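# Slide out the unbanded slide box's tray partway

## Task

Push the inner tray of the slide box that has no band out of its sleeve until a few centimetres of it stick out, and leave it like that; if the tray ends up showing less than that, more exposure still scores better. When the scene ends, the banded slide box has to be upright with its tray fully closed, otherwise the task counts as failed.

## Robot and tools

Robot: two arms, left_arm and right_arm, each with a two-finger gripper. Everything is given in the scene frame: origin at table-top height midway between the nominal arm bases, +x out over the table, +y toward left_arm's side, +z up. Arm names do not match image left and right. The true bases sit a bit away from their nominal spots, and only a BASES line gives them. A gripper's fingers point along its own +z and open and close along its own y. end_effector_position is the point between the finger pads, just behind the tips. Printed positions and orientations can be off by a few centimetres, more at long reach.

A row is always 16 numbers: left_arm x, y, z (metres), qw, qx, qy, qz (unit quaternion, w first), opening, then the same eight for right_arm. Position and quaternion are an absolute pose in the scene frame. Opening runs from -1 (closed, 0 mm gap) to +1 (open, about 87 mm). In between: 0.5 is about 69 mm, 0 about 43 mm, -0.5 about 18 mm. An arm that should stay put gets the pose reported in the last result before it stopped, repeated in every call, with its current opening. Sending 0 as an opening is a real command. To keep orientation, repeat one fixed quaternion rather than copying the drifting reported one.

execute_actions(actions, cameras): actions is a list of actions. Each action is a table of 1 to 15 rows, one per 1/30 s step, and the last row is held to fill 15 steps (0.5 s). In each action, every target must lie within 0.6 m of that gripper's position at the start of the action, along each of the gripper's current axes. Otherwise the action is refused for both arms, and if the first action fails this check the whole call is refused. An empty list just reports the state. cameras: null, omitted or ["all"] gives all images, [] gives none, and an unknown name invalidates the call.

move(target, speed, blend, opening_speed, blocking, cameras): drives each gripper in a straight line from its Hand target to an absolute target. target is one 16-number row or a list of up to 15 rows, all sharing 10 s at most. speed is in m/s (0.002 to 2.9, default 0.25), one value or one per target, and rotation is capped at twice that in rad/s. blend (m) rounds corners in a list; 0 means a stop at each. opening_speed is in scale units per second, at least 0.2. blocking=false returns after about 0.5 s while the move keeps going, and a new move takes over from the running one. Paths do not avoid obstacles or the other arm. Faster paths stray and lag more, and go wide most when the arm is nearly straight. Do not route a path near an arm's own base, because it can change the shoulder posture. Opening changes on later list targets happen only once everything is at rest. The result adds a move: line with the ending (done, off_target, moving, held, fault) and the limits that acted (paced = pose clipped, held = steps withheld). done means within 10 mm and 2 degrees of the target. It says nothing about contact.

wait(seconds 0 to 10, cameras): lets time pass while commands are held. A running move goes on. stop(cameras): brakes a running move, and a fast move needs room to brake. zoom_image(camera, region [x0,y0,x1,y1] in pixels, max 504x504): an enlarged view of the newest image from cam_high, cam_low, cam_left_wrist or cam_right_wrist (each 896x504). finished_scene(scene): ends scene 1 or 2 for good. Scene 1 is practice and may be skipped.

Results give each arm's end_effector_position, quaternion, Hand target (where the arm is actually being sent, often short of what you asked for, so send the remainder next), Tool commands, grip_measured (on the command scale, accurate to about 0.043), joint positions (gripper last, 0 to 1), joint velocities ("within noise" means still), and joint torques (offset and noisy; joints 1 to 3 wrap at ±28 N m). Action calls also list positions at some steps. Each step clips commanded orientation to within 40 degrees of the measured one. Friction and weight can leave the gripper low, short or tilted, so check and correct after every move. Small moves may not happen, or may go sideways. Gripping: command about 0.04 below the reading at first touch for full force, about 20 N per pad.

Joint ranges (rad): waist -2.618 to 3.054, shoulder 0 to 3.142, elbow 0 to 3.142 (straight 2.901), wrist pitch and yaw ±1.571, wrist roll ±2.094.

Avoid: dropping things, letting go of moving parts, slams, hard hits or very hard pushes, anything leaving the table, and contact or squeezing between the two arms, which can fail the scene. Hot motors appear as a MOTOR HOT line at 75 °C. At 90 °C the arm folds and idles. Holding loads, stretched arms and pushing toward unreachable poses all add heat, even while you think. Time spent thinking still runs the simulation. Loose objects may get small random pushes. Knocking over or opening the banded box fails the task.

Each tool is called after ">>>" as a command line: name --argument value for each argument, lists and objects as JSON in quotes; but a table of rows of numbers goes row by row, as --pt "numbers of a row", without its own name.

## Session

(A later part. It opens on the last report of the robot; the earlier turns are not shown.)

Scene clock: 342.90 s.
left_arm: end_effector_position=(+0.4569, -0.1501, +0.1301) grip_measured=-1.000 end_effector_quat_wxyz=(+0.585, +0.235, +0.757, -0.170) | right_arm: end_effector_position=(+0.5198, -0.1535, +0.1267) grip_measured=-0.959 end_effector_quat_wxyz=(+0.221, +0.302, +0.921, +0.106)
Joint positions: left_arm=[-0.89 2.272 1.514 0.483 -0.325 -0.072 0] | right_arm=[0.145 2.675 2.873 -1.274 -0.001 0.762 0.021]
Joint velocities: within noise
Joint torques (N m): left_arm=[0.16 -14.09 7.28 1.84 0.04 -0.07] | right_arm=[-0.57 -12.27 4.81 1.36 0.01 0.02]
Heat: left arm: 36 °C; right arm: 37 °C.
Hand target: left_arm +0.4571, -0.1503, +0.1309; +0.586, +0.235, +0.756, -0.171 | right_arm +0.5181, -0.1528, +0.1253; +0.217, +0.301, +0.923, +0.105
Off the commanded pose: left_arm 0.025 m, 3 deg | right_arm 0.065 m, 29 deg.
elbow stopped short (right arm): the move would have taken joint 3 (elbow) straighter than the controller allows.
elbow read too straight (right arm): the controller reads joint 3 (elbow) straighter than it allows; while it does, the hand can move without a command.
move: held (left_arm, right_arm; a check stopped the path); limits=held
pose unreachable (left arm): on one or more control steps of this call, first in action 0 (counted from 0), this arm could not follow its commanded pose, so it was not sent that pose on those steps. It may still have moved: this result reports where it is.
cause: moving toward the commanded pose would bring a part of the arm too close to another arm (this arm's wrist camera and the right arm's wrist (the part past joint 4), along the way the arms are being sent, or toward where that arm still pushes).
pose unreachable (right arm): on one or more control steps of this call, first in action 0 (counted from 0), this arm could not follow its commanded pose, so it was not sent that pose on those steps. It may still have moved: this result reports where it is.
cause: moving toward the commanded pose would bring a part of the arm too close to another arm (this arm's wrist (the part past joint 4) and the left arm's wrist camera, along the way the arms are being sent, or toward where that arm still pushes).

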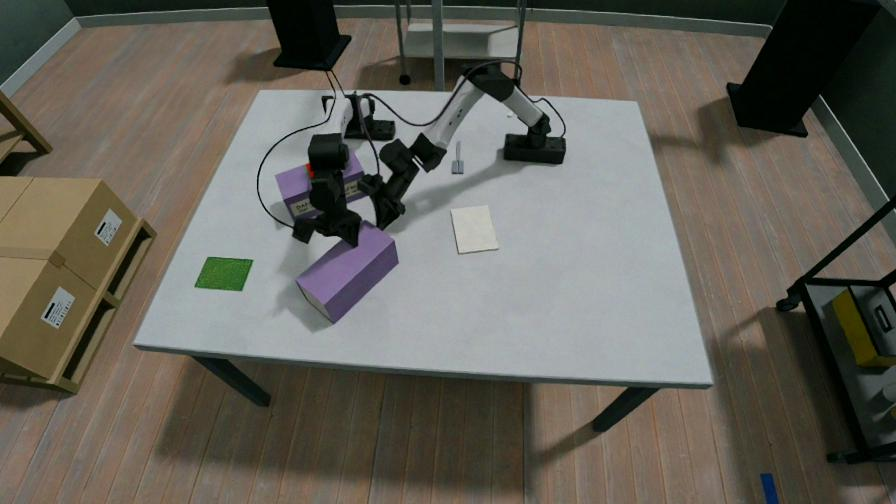

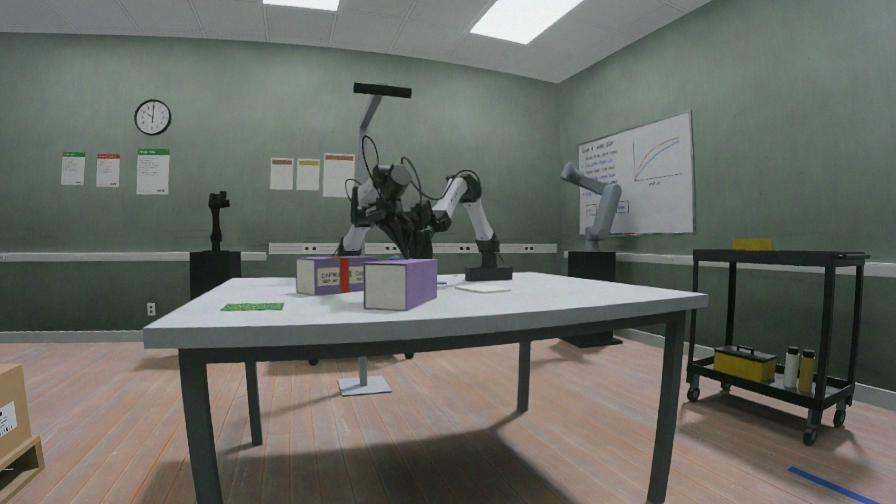

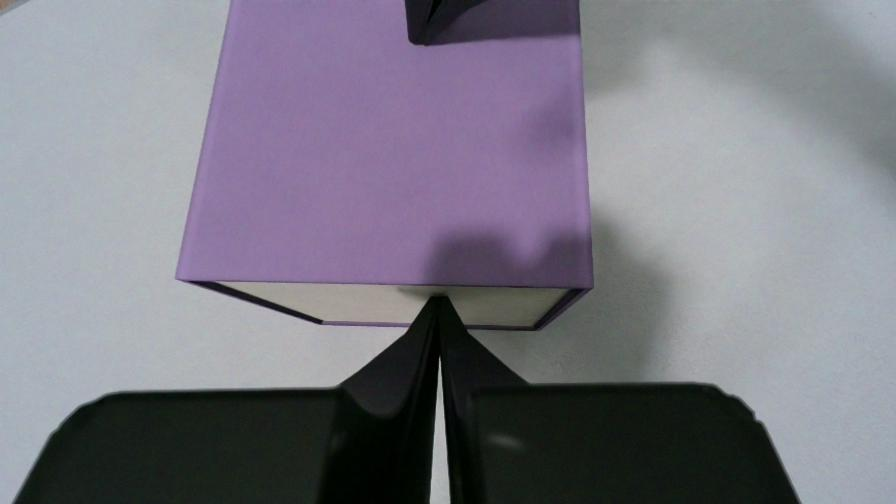

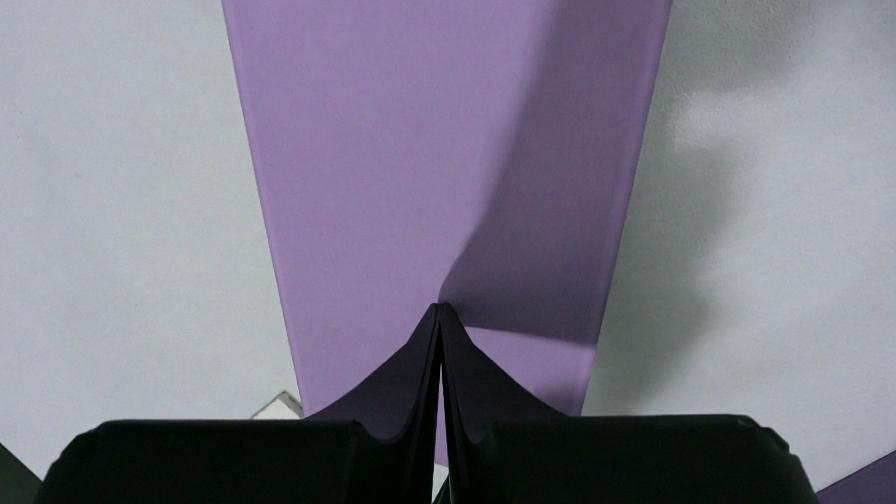

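>>> move --pt "0.41 -0.122 0.13 0.601 0.227 0.743 -0.184 -1 0.518 -0.153 0.145 0.22 0.3 0.923 0.1 -1" --pt "0.40 -0.115 0.10 0.601 0.227 0.743 -0.184 -1 0.57 -0.19 0.155 0.242 0.1 0.96 0.03 -1" --speed 0.12

>>> zoom_image --camera "cam_high" --region '[280, 110, 460, 330]'

Scene clock: 384.50 s.
left_arm: end_effector_position=(+0.4031, -0.1149, +0.0988) grip_measured=-1.000 end_effector_quat_wxyz=(+0.598, +0.232, +0.745, -0.182) | right_arm: end_effector_position=(+0.5641, -0.1851, +0.1461) grip_measured=-0.959 end_effector_quat_wxyz=(+0.342, +0.101, +0.932, +0.061)
Joint positions: left_arm=[-0.938 2.174 1.13 0.809 -0.364 -0.078 0] | right_arm=[0.118 2.672 2.873 -1.063 0.021 0.309 0.021]
Joint velocities: within noise
Joint torques (N m): left_arm=[-0.51 -12.46 5.35 1.97 -0.14 -0.06] | right_arm=[-1.07 -13.48 5.08 2.03 0.1 -0.07]
Heat: left arm: 36 °C; right arm: 46 °C.
Hand target: left_arm +0.4000, -0.1150, +0.1000; +0.601, +0.227, +0.744, -0.184 | right_arm +0.5688, -0.1901, +0.1547; +0.357, +0.102, +0.927, +0.056
Off the commanded pose: left_arm 0.003 m, 1 deg | right_arm 0.012 m, 12 deg.
elbow stopped short (right arm): the move would have taken joint 3 (elbow) straighter than the controller allows.
elbow read too straight (right arm): the controller reads joint 3 (elbow) straighter than it allows; while it does, the hand can move without a command.
move: off_target (right_arm)

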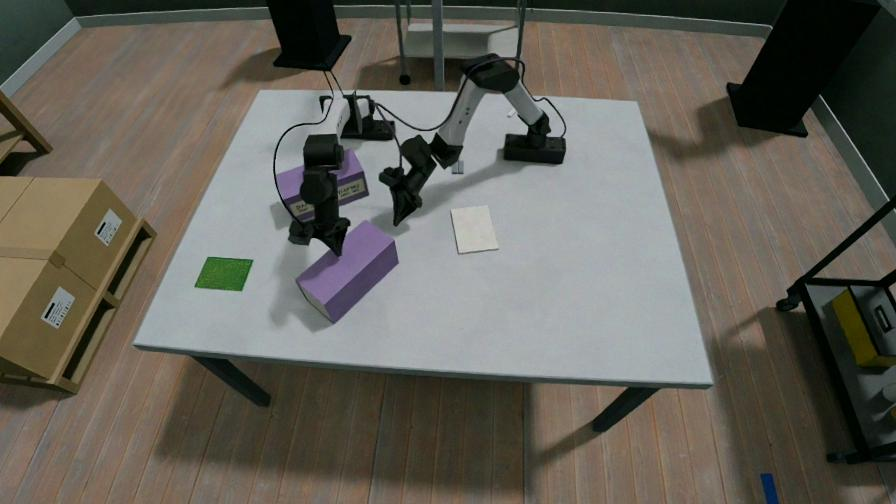

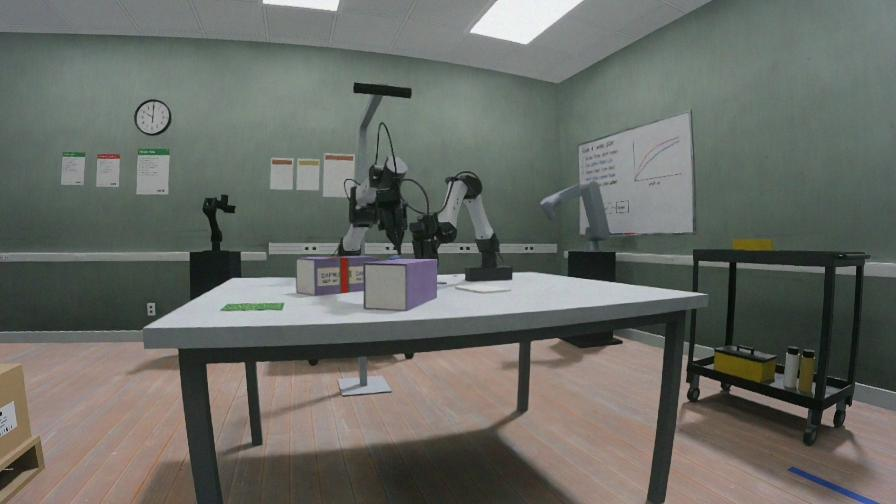

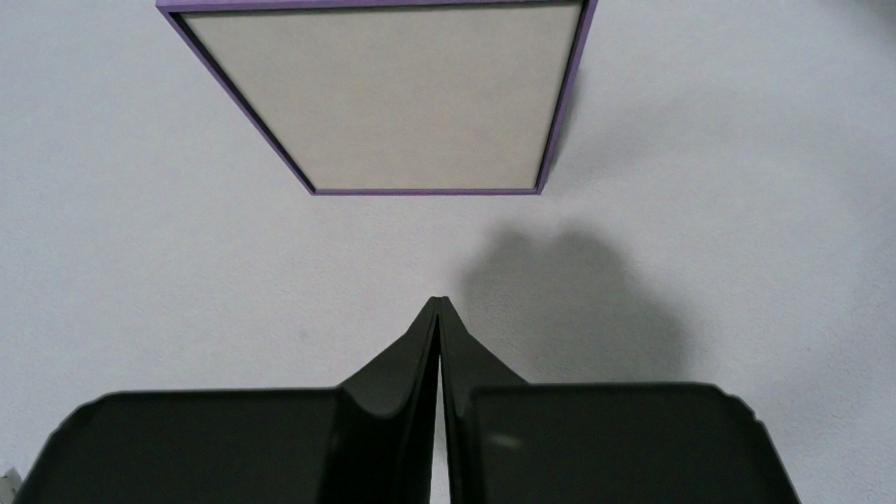

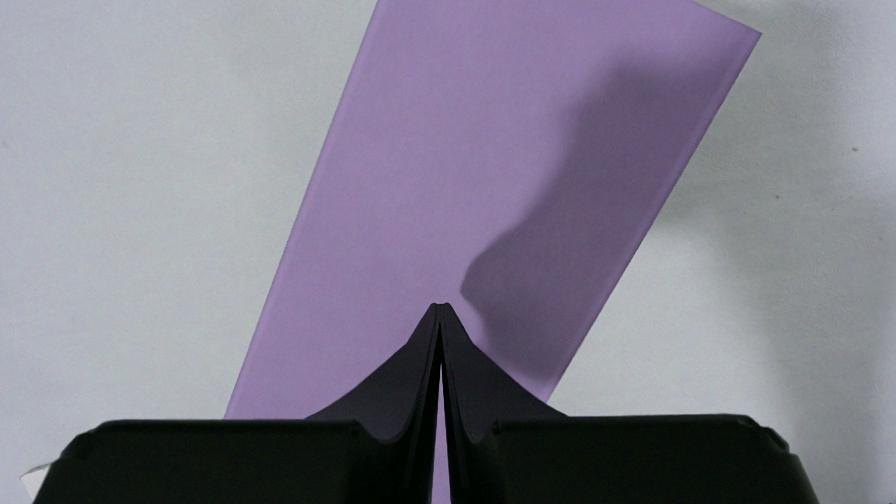

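Scaled by 2.291 from the camera's 896x504 image, which has a finer 1280x720 frame.

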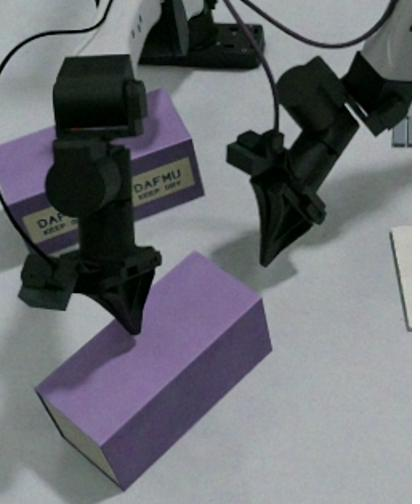

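>>> move --target '[0.40,-0.115,0.10,0.601,0.227,0.743,-0.184,-1,0.57,-0.19,0.07,0.342,0.1,0.932,0.06,-1]' --speed 0.08 --cameras '["cam_high","cam_right_wrist"]'

Scene clock: 400.93 s.
left_arm: end_effector_position=(+0.4033, -0.1148, +0.0989) grip_measured=-1.000 end_effector_quat_wxyz=(+0.599, +0.231, +0.745, -0.182) | right_arm: end_effector_position=(+0.5888, -0.1847, +0.1285) grip_measured=-0.959 end_effector_quat_wxyz=(+0.408, +0.099, +0.905, +0.074)
Joint positions: left_arm=[-0.938 2.174 1.13 0.809 -0.365 -0.079 0] | right_arm=[0.115 2.474 2.33 -0.573 0.022 0.306 0.021]
Joint velocities: within noise
Joint torques (N m): left_arm=[-0.51 -12.59 5.12 1.9 -0.11 -0.11] | right_arm=[-1.25 -7.99 2.89 1.34 -0.07 -0.05]
Heat: left arm: 37 °C; right arm: 51 °C.
Hand target: left_arm +0.4001, -0.1150, +0.1001; +0.601, +0.227, +0.744, -0.184 | right_arm +0.5689, -0.1899, +0.0728; +0.342, +0.100, +0.932, +0.061
Off the commanded pose: left_arm 0.003 m, 1 deg | right_arm 0.062 m, 8 deg.
move: off_target (right_arm)
Images, in order (width x height): cam_high 896x504, cam_right_wrist 896x504.

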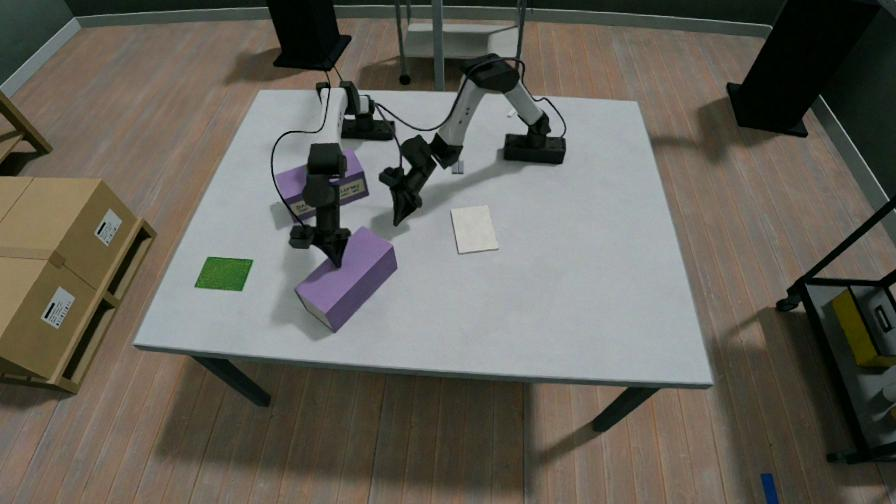

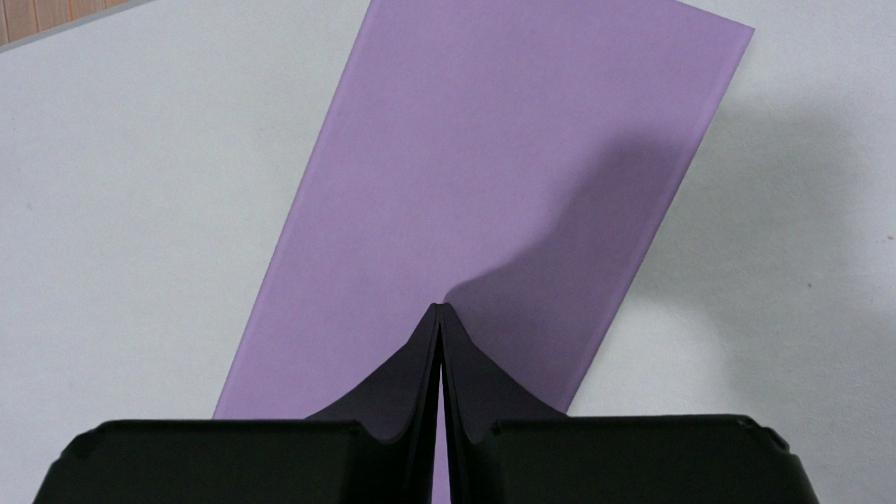

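>>> move --target '[0.445,-0.142,0.105,0.601,0.227,0.743,-0.184,-1,0.57,-0.19,0.04,0.342,0.1,0.932,0.06,-1]' --speed 0.08

Scene clock: 408.37 s.
left_arm: end_effector_position=(+0.4393, -0.1380, +0.1090) grip_measured=-1.000 end_effector_quat_wxyz=(+0.601, +0.225, +0.744, -0.184) | right_arm: end_effector_position=(+0.6063, -0.1828, +0.1270) grip_measured=-0.959 end_effector_quat_wxyz=(+0.447, +0.097, +0.885, +0.082)
Joint positions: left_arm=[-0.903 2.263 1.338 0.702 -0.336 -0.079 0] | right_arm=[0.115 2.474 2.264 -0.418 0.021 0.306 0.021]
Joint velocities: within noise
Joint torques (N m): left_arm=[0.55 -10.56 9.63 1.74 0.06 0.03] | right_arm=[-1.22 -7.05 1.68 0.73 -0.07 -0.04]
Heat: left arm: 37 °C; right arm: 49 °C.
Hand target: left_arm +0.4447, -0.1416, +0.1049; +0.601, +0.227, +0.743, -0.184 | right_arm +0.5701, -0.1896, +0.0463; +0.343, +0.100, +0.932, +0.061
Off the commanded pose: left_arm 0.008 m, 0 deg | right_arm 0.095 m, 13 deg.
move: off_target (right_arm)

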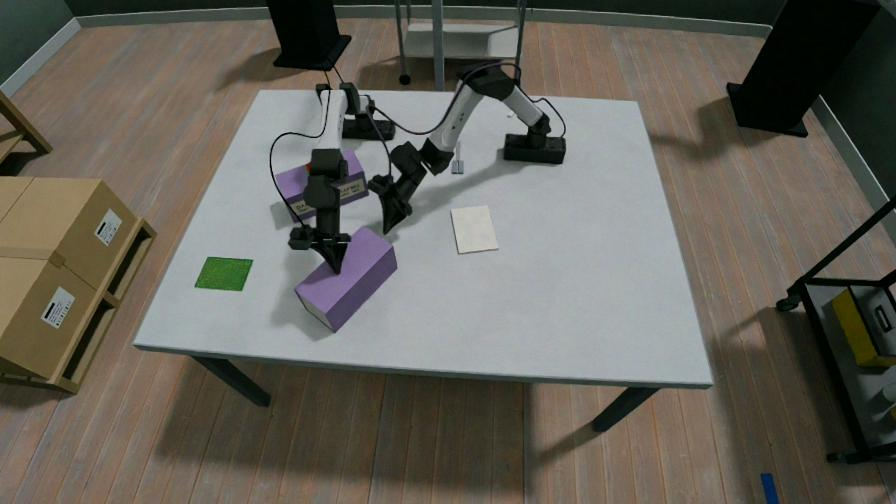

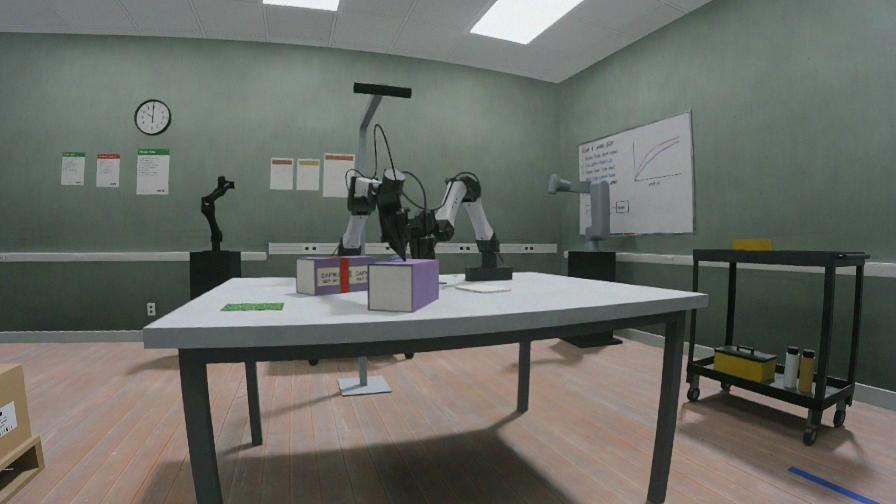

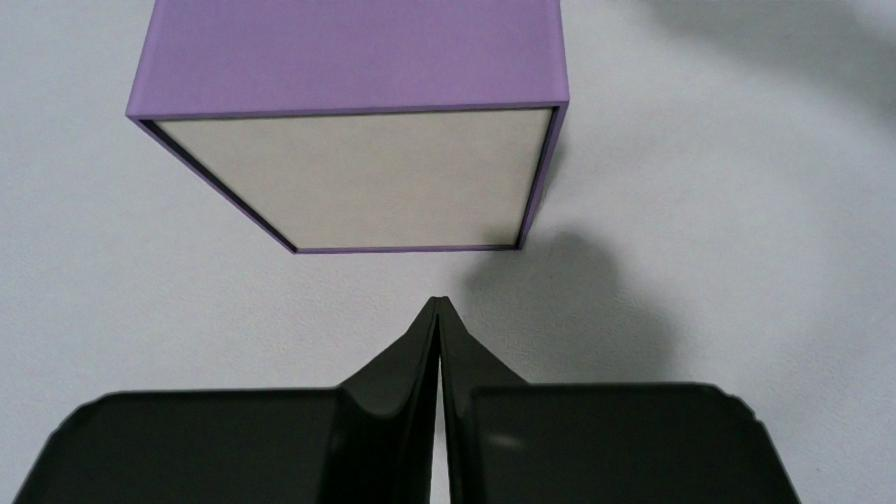

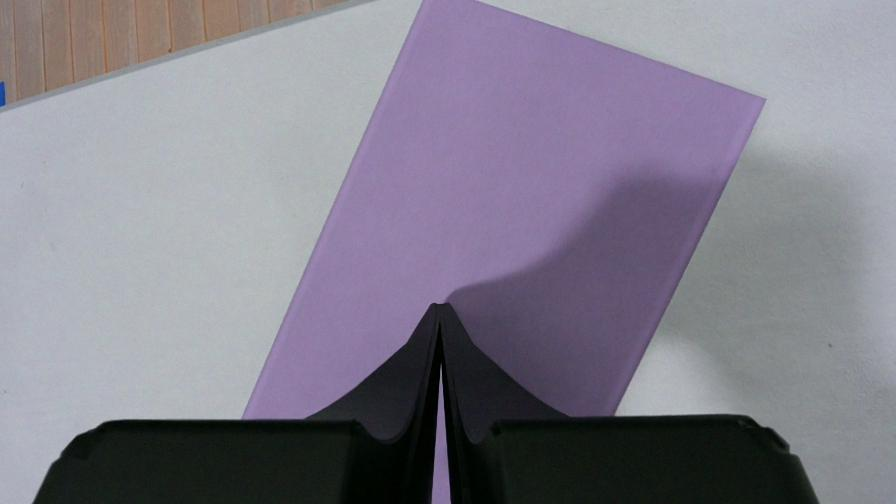

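>>> move --target '[0.495,-0.16,0.105,0.601,0.227,0.743,-0.184,-1,0.57,-0.19,0.04,0.342,0.1,0.932,0.06,-1]' --speed 0.08

Scene clock: 423.97 s.
left_arm: end_effector_position=(+0.4832, -0.1594, +0.1069) grip_measured=-1.000 end_effector_quat_wxyz=(+0.596, +0.230, +0.747, -0.186) | right_arm: end_effector_position=(+0.6120, -0.1846, +0.1272) grip_measured=-0.959 end_effector_quat_wxyz=(+0.457, +0.098, +0.880, +0.084)
Joint positions: left_arm=[-0.854 2.399 1.599 0.568 -0.277 -0.068 0] | right_arm=[0.111 2.481 2.262 -0.385 0.021 0.306 0.021]
Joint velocities: within noise
Joint torques (N m): left_arm=[1.44 -11.92 10.62 1.92 0.1 -0.04] | right_arm=[-0.92 -7.28 2.71 0.34 -0.07 -0.05]
Heat: left arm: 36 °C; right arm: 45 °C.
Hand target: left_arm +0.4944, -0.1592, +0.1050; +0.601, +0.227, +0.743, -0.184 | right_arm +0.5718, -0.1895, +0.0467; +0.345, +0.100, +0.931, +0.061
Off the commanded pose: left_arm 0.012 m, 1 deg | right_arm 0.097 m, 15 deg.
move: off_target (left_arm, right_arm)

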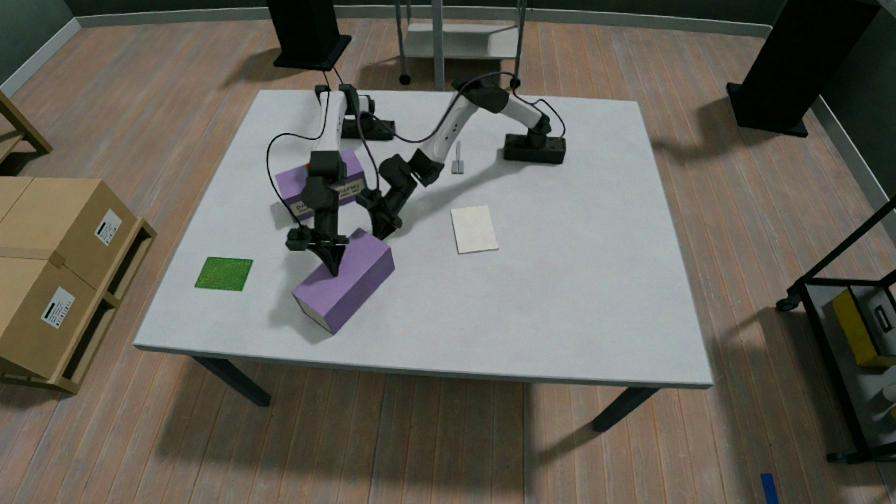

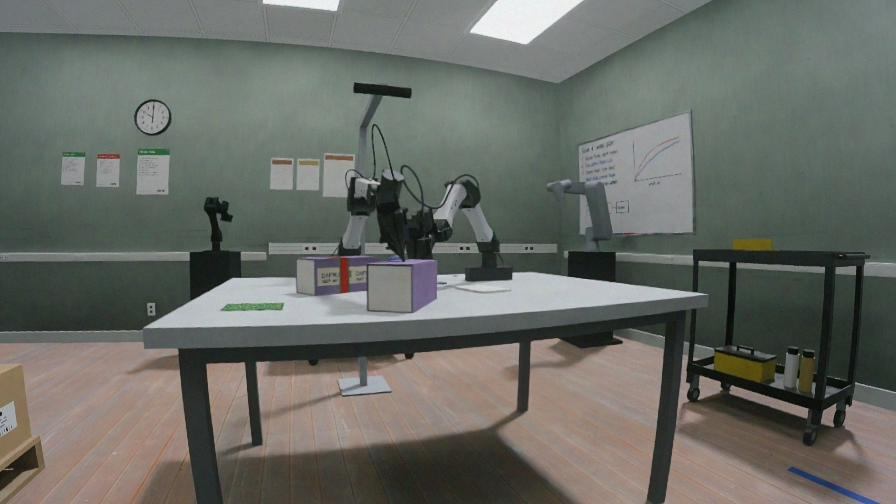

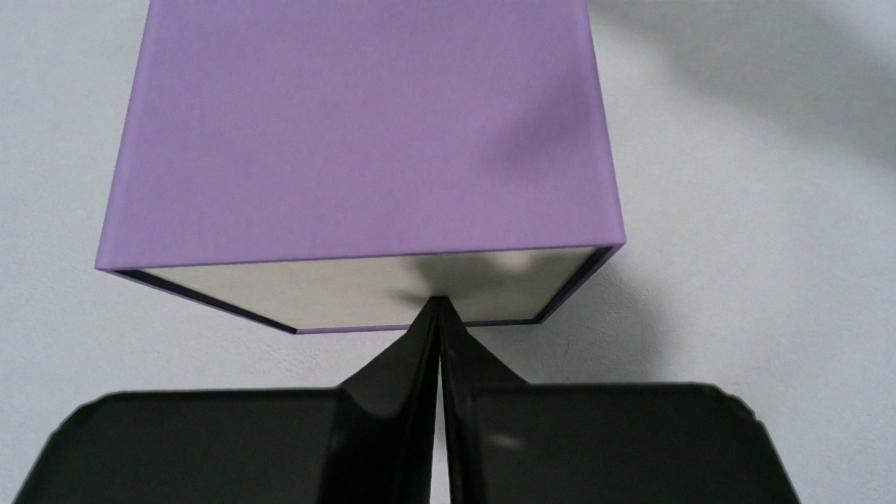

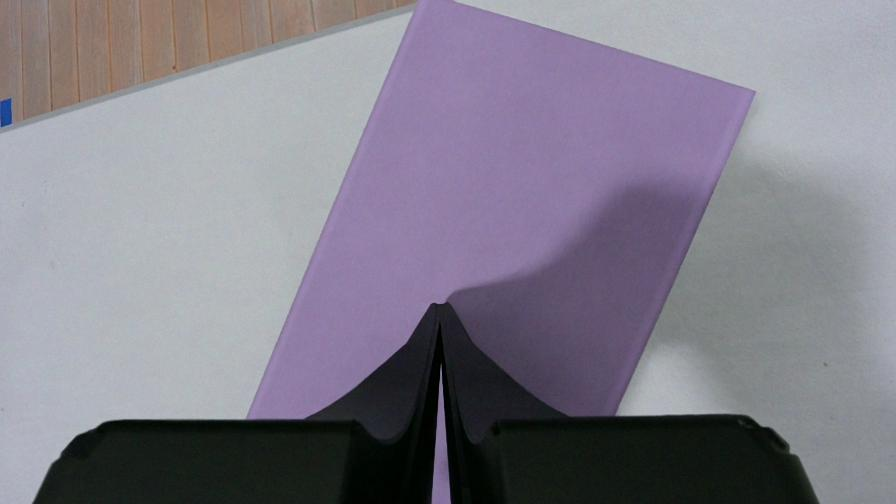

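>>> move --target '[0.525,-0.18,0.105,0.601,0.227,0.743,-0.184,-1,0.56,-0.18,0.02,0.342,0.1,0.932,0.06,-1]' --speed 0.08

>>> zoom_image --camera "cam_left_wrist" --region '[60, 200, 560, 400]'

Scene clock: 432.83 s.
left_arm: end_effector_position=(+0.4873, -0.1656, +0.1063) grip_measured=-1.000 end_effector_quat_wxyz=(+0.593, +0.233, +0.748, -0.186) | right_arm: end_effector_position=(+0.6174, -0.1857, +0.1319) grip_measured=-0.959 end_effector_quat_wxyz=(+0.471, +0.099, +0.873, +0.084)
Joint positions: left_arm=[-0.854 2.424 1.65 0.536 -0.272 -0.067 0] | right_arm=[0.11 2.48 2.257 -0.35 0.024 0.306 0.021]
Joint velocities: within noise
Joint torques (N m): left_arm=[-0.03 -15.36 6.89 1.85 0 -0.05] | right_arm=[-0.61 -12.26 6.46 1.82 -0.03 0.02]
Heat: left arm: 36 °C; right arm: 45 °C.
Hand target: left_arm +0.4869, -0.1648, +0.1066; +0.594, +0.233, +0.748, -0.186 | right_arm +0.6133, -0.1850, +0.1272; +0.460, +0.099, +0.878, +0.083
Off the commanded pose: left_arm 0.040 m, 1 deg | right_arm 0.126 m, 17 deg.
move: held (left_arm, right_arm; a check stopped the path); limits=held
pose unreachable (left arm): on one or more control steps of this call, first in action 0 (counted from 0), this arm could not follow its commanded pose, so it was not sent that pose on those steps. It may still have moved: this result reports where it is.
cause: moving toward the commanded pose would bring a part of the arm too close to another arm (this arm's wrist camera and the right arm's wrist (the part past joint 4), at the place that arm was heading or pushing toward when its own hold began).
pose unreachable (right arm): on one or more control steps of this call, first in action 0 (counted from 0), this arm could not follow its commanded pose, so it was not sent that pose on those steps. It may still have moved: this result reports where it is.
cause: moving toward the commanded pose would bring a part of the arm too close to another arm (this arm's wrist (the part past joint 4) and the left arm's wrist camera, where that arm would come to rest).

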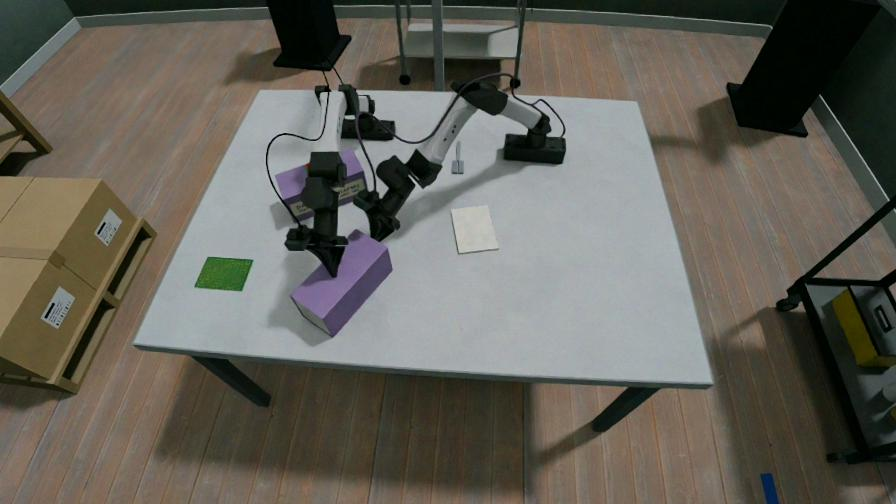

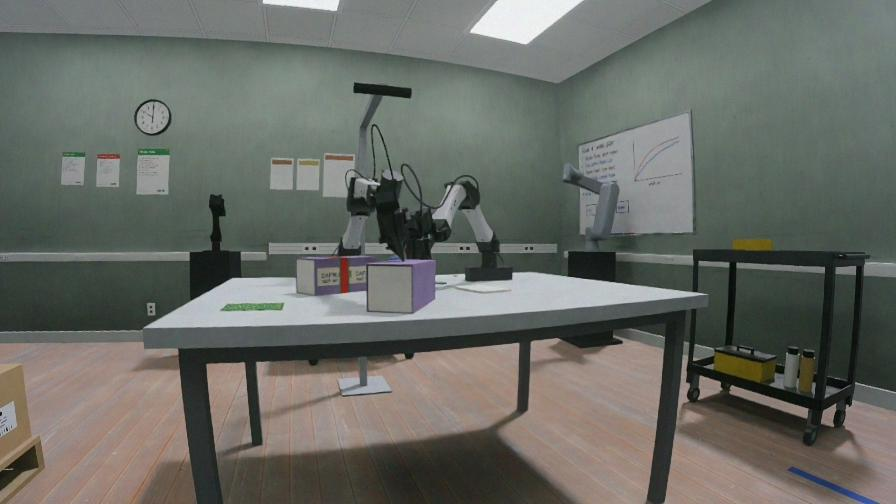

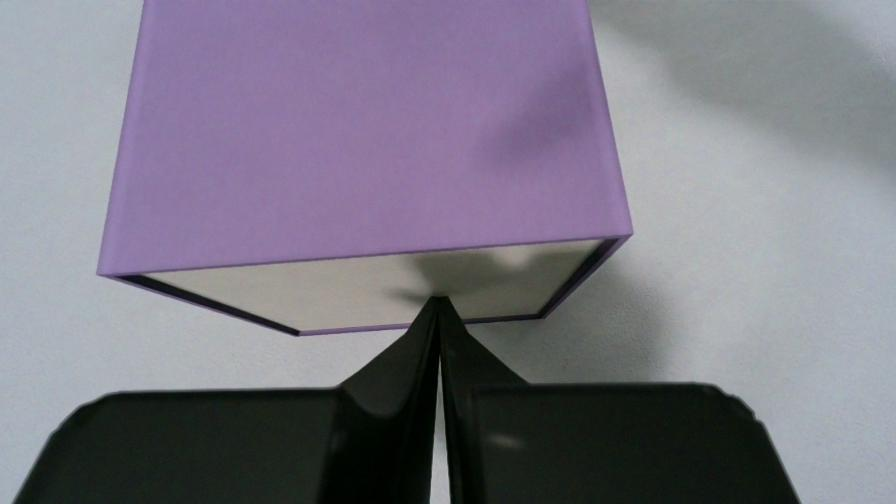

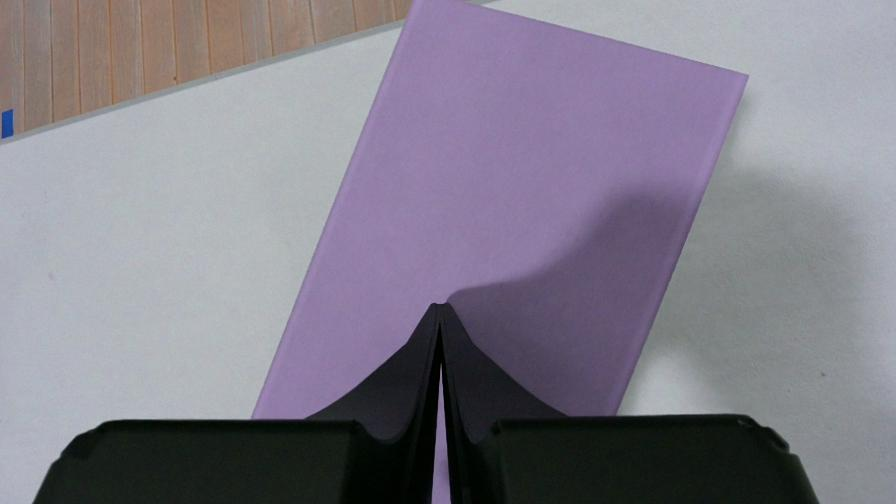

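Scaled by 1.008 from the camera's 896x504 image, which has a finer 1280x720 frame.

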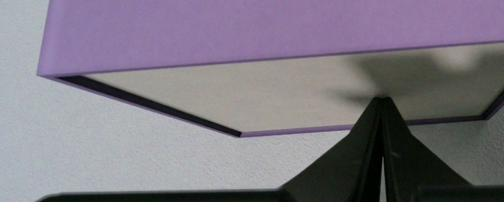

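>>> move --pt "0.42 -0.12 0.12 0.601 0.227 0.743 -0.184 -1 0.62 -0.187 0.20 0.46 0.099 0.878 0.083 -1" --pt "0.33 0.05 0.16 0.601 0.227 0.743 -0.184 -1 0.70 -0.24 0.20 0.43 0.1 0.89 0.06 -1" --speed 0.15

Scene clock: 511.17 s.
left_arm: end_effector_position=(+0.3313, +0.0463, +0.1569) grip_measured=-1.000 end_effector_quat_wxyz=(+0.599, +0.225, +0.747, -0.184) | right_arm: end_effector_position=(+0.6926, -0.2389, +0.1822) grip_measured=-0.959 end_effector_quat_wxyz=(+0.596, +0.104, +0.792, +0.077)
Joint positions: left_arm=[-0.81 1.44 0.467 0.748 -0.245 -0.06 0] | right_arm=[0.029 2.8 2.831 -0.311 0.014 0.263 0.021]
Joint velocities: within noise
Joint torques (N m): left_arm=[0.84 -7.58 5.68 1.74 0.1 0.01] | right_arm=[-1.02 -12.74 9.28 2.59 -0.13 -0.05]
Heat: left arm: 40 °C; right arm: 58 °C.
Hand target: left_arm +0.3300, +0.0499, +0.1598; +0.601, +0.227, +0.744, -0.184 | right_arm +0.6969, -0.2400, +0.1997; +0.618, +0.098, +0.776, +0.081
Off the commanded pose: left_arm 0.005 m, 1 deg | right_arm 0.019 m, 22 deg.
elbow stopped short (right arm): the move would have taken joint 3 (elbow) straighter than the controller allows.
move: off_target (right_arm)

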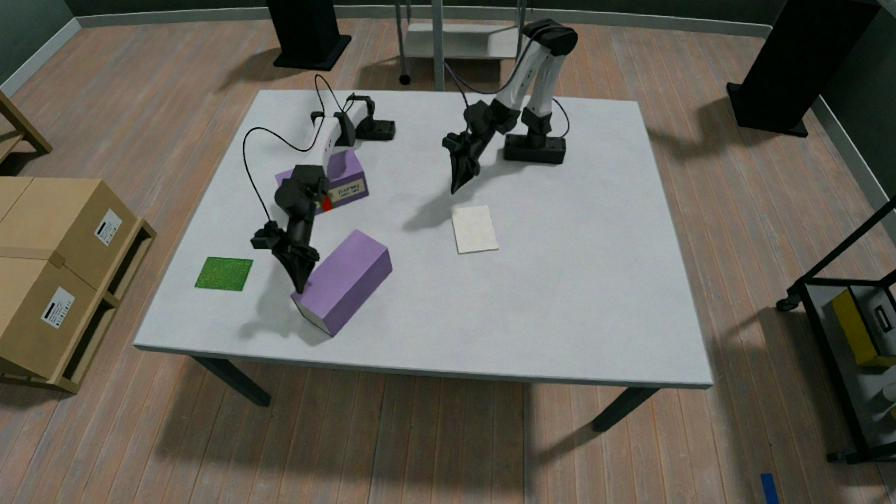

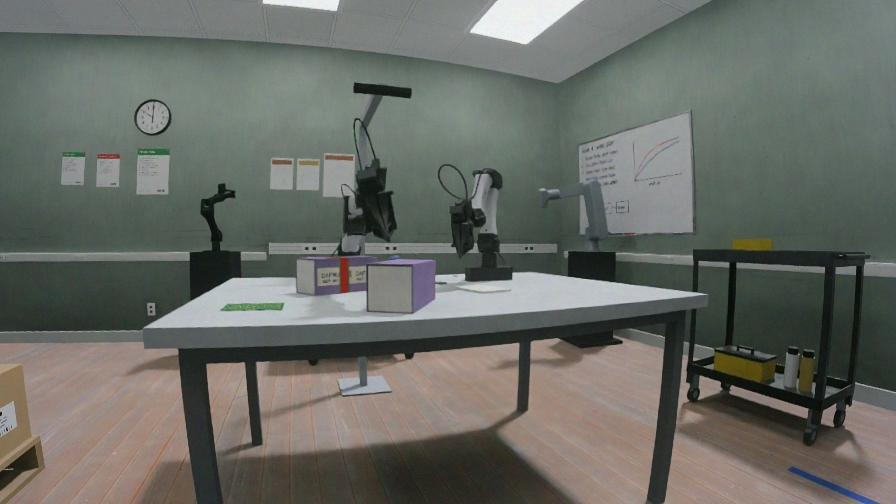

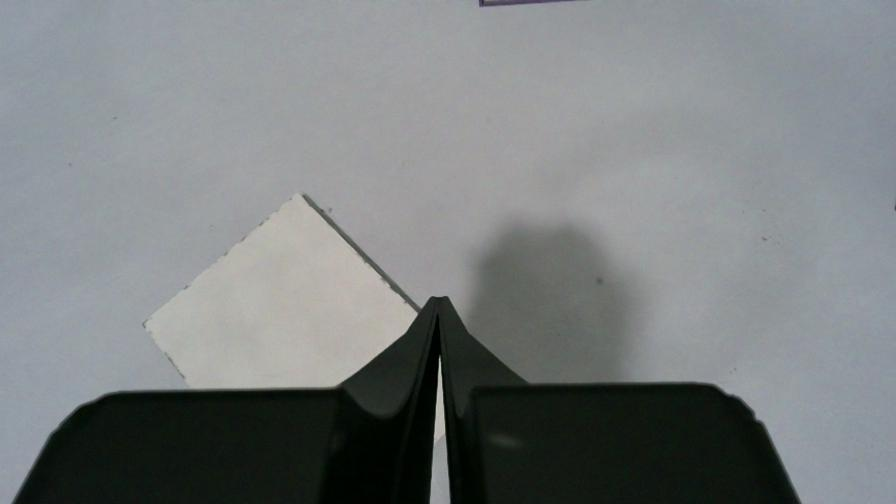

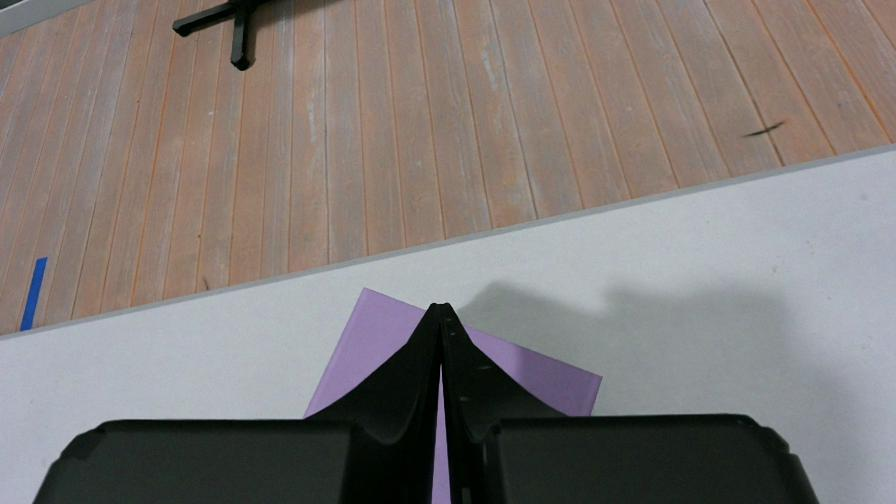

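>>> move --pt "0.33 0.05 0.16 0.601 0.227 0.743 -0.184 -1 0.74 -0.265 0.16 0.5 0.05 0.865 0.03 -1" --pt "0.33 0.05 0.16 0.601 0.227 0.743 -0.184 -1 0.74 -0.265 0.085 0.45 0.05 0.89 0.03 -1" --speed 0.15 --cameras '["cam_high","cam_low","cam_right_wrist"]'

Scene clock: 533.93 s.
left_arm: end_effector_position=(+0.3313, +0.0463, +0.1568) grip_measured=-1.000 end_effector_quat_wxyz=(+0.598, +0.226, +0.746, -0.183) | right_arm: end_effector_position=(+0.7353, -0.2623, +0.1311) grip_measured=-0.959 end_effector_quat_wxyz=(+0.700, +0.049, +0.712, +0.035)
Joint positions: left_arm=[-0.81 1.44 0.467 0.748 -0.244 -0.059 0] | right_arm=[0.004 3.039 2.86 0.161 0.008 0.119 0.021]
Joint velocities: within noise
Joint torques (N m): left_arm=[0.79 -7.65 5.7 1.78 0.15 0.07] | right_arm=[-1.05 -10.48 7.02 1.4 -0.08 0.03]
Heat: left arm: 37 °C; right arm: 58 °C.
Hand target: left_arm +0.3301, +0.0499, +0.1598; +0.601, +0.227, +0.744, -0.184 | right_arm +0.7307, -0.2647, +0.0855; +0.663, +0.052, +0.746, +0.033
Off the commanded pose: left_arm 0.005 m, 1 deg | right_arm 0.046 m, 35 deg.
elbow stopped short (right arm): the move would have taken joint 3 (elbow) straighter than the controller allows.
move: off_target (right_arm)
Images, in order (width x height): cam_high 896x504, cam_low 896x504, cam_right_wrist 896x504.

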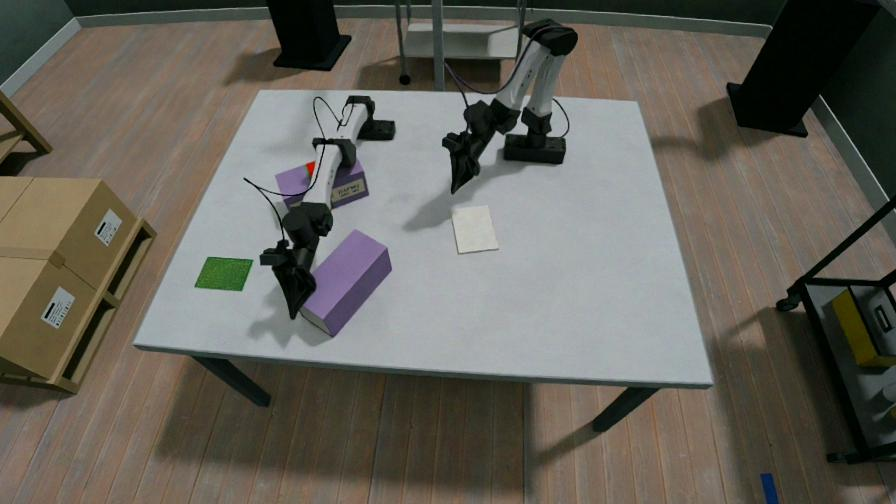

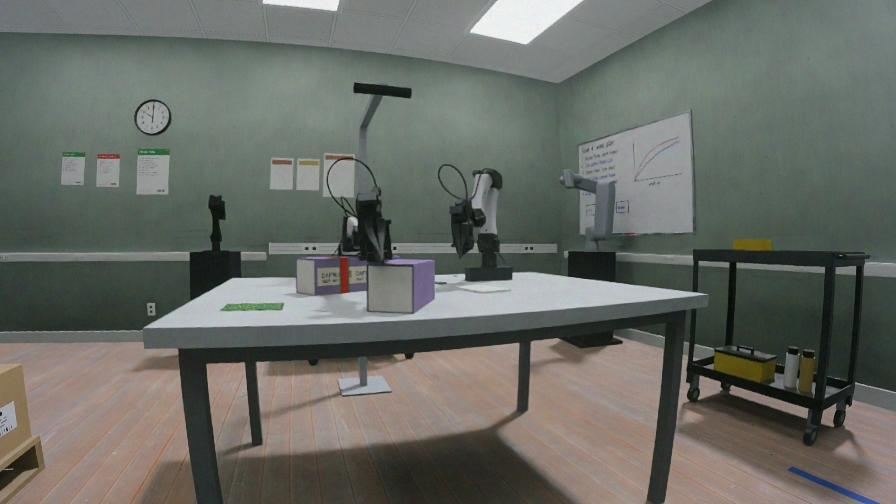

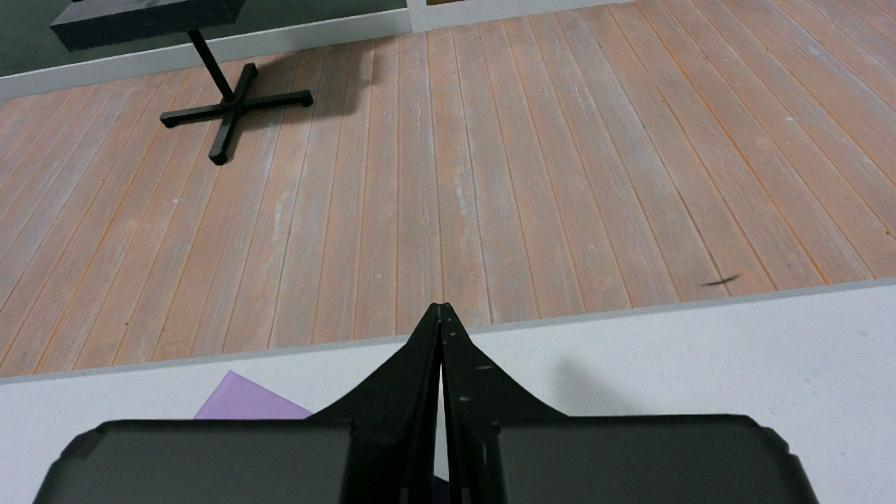

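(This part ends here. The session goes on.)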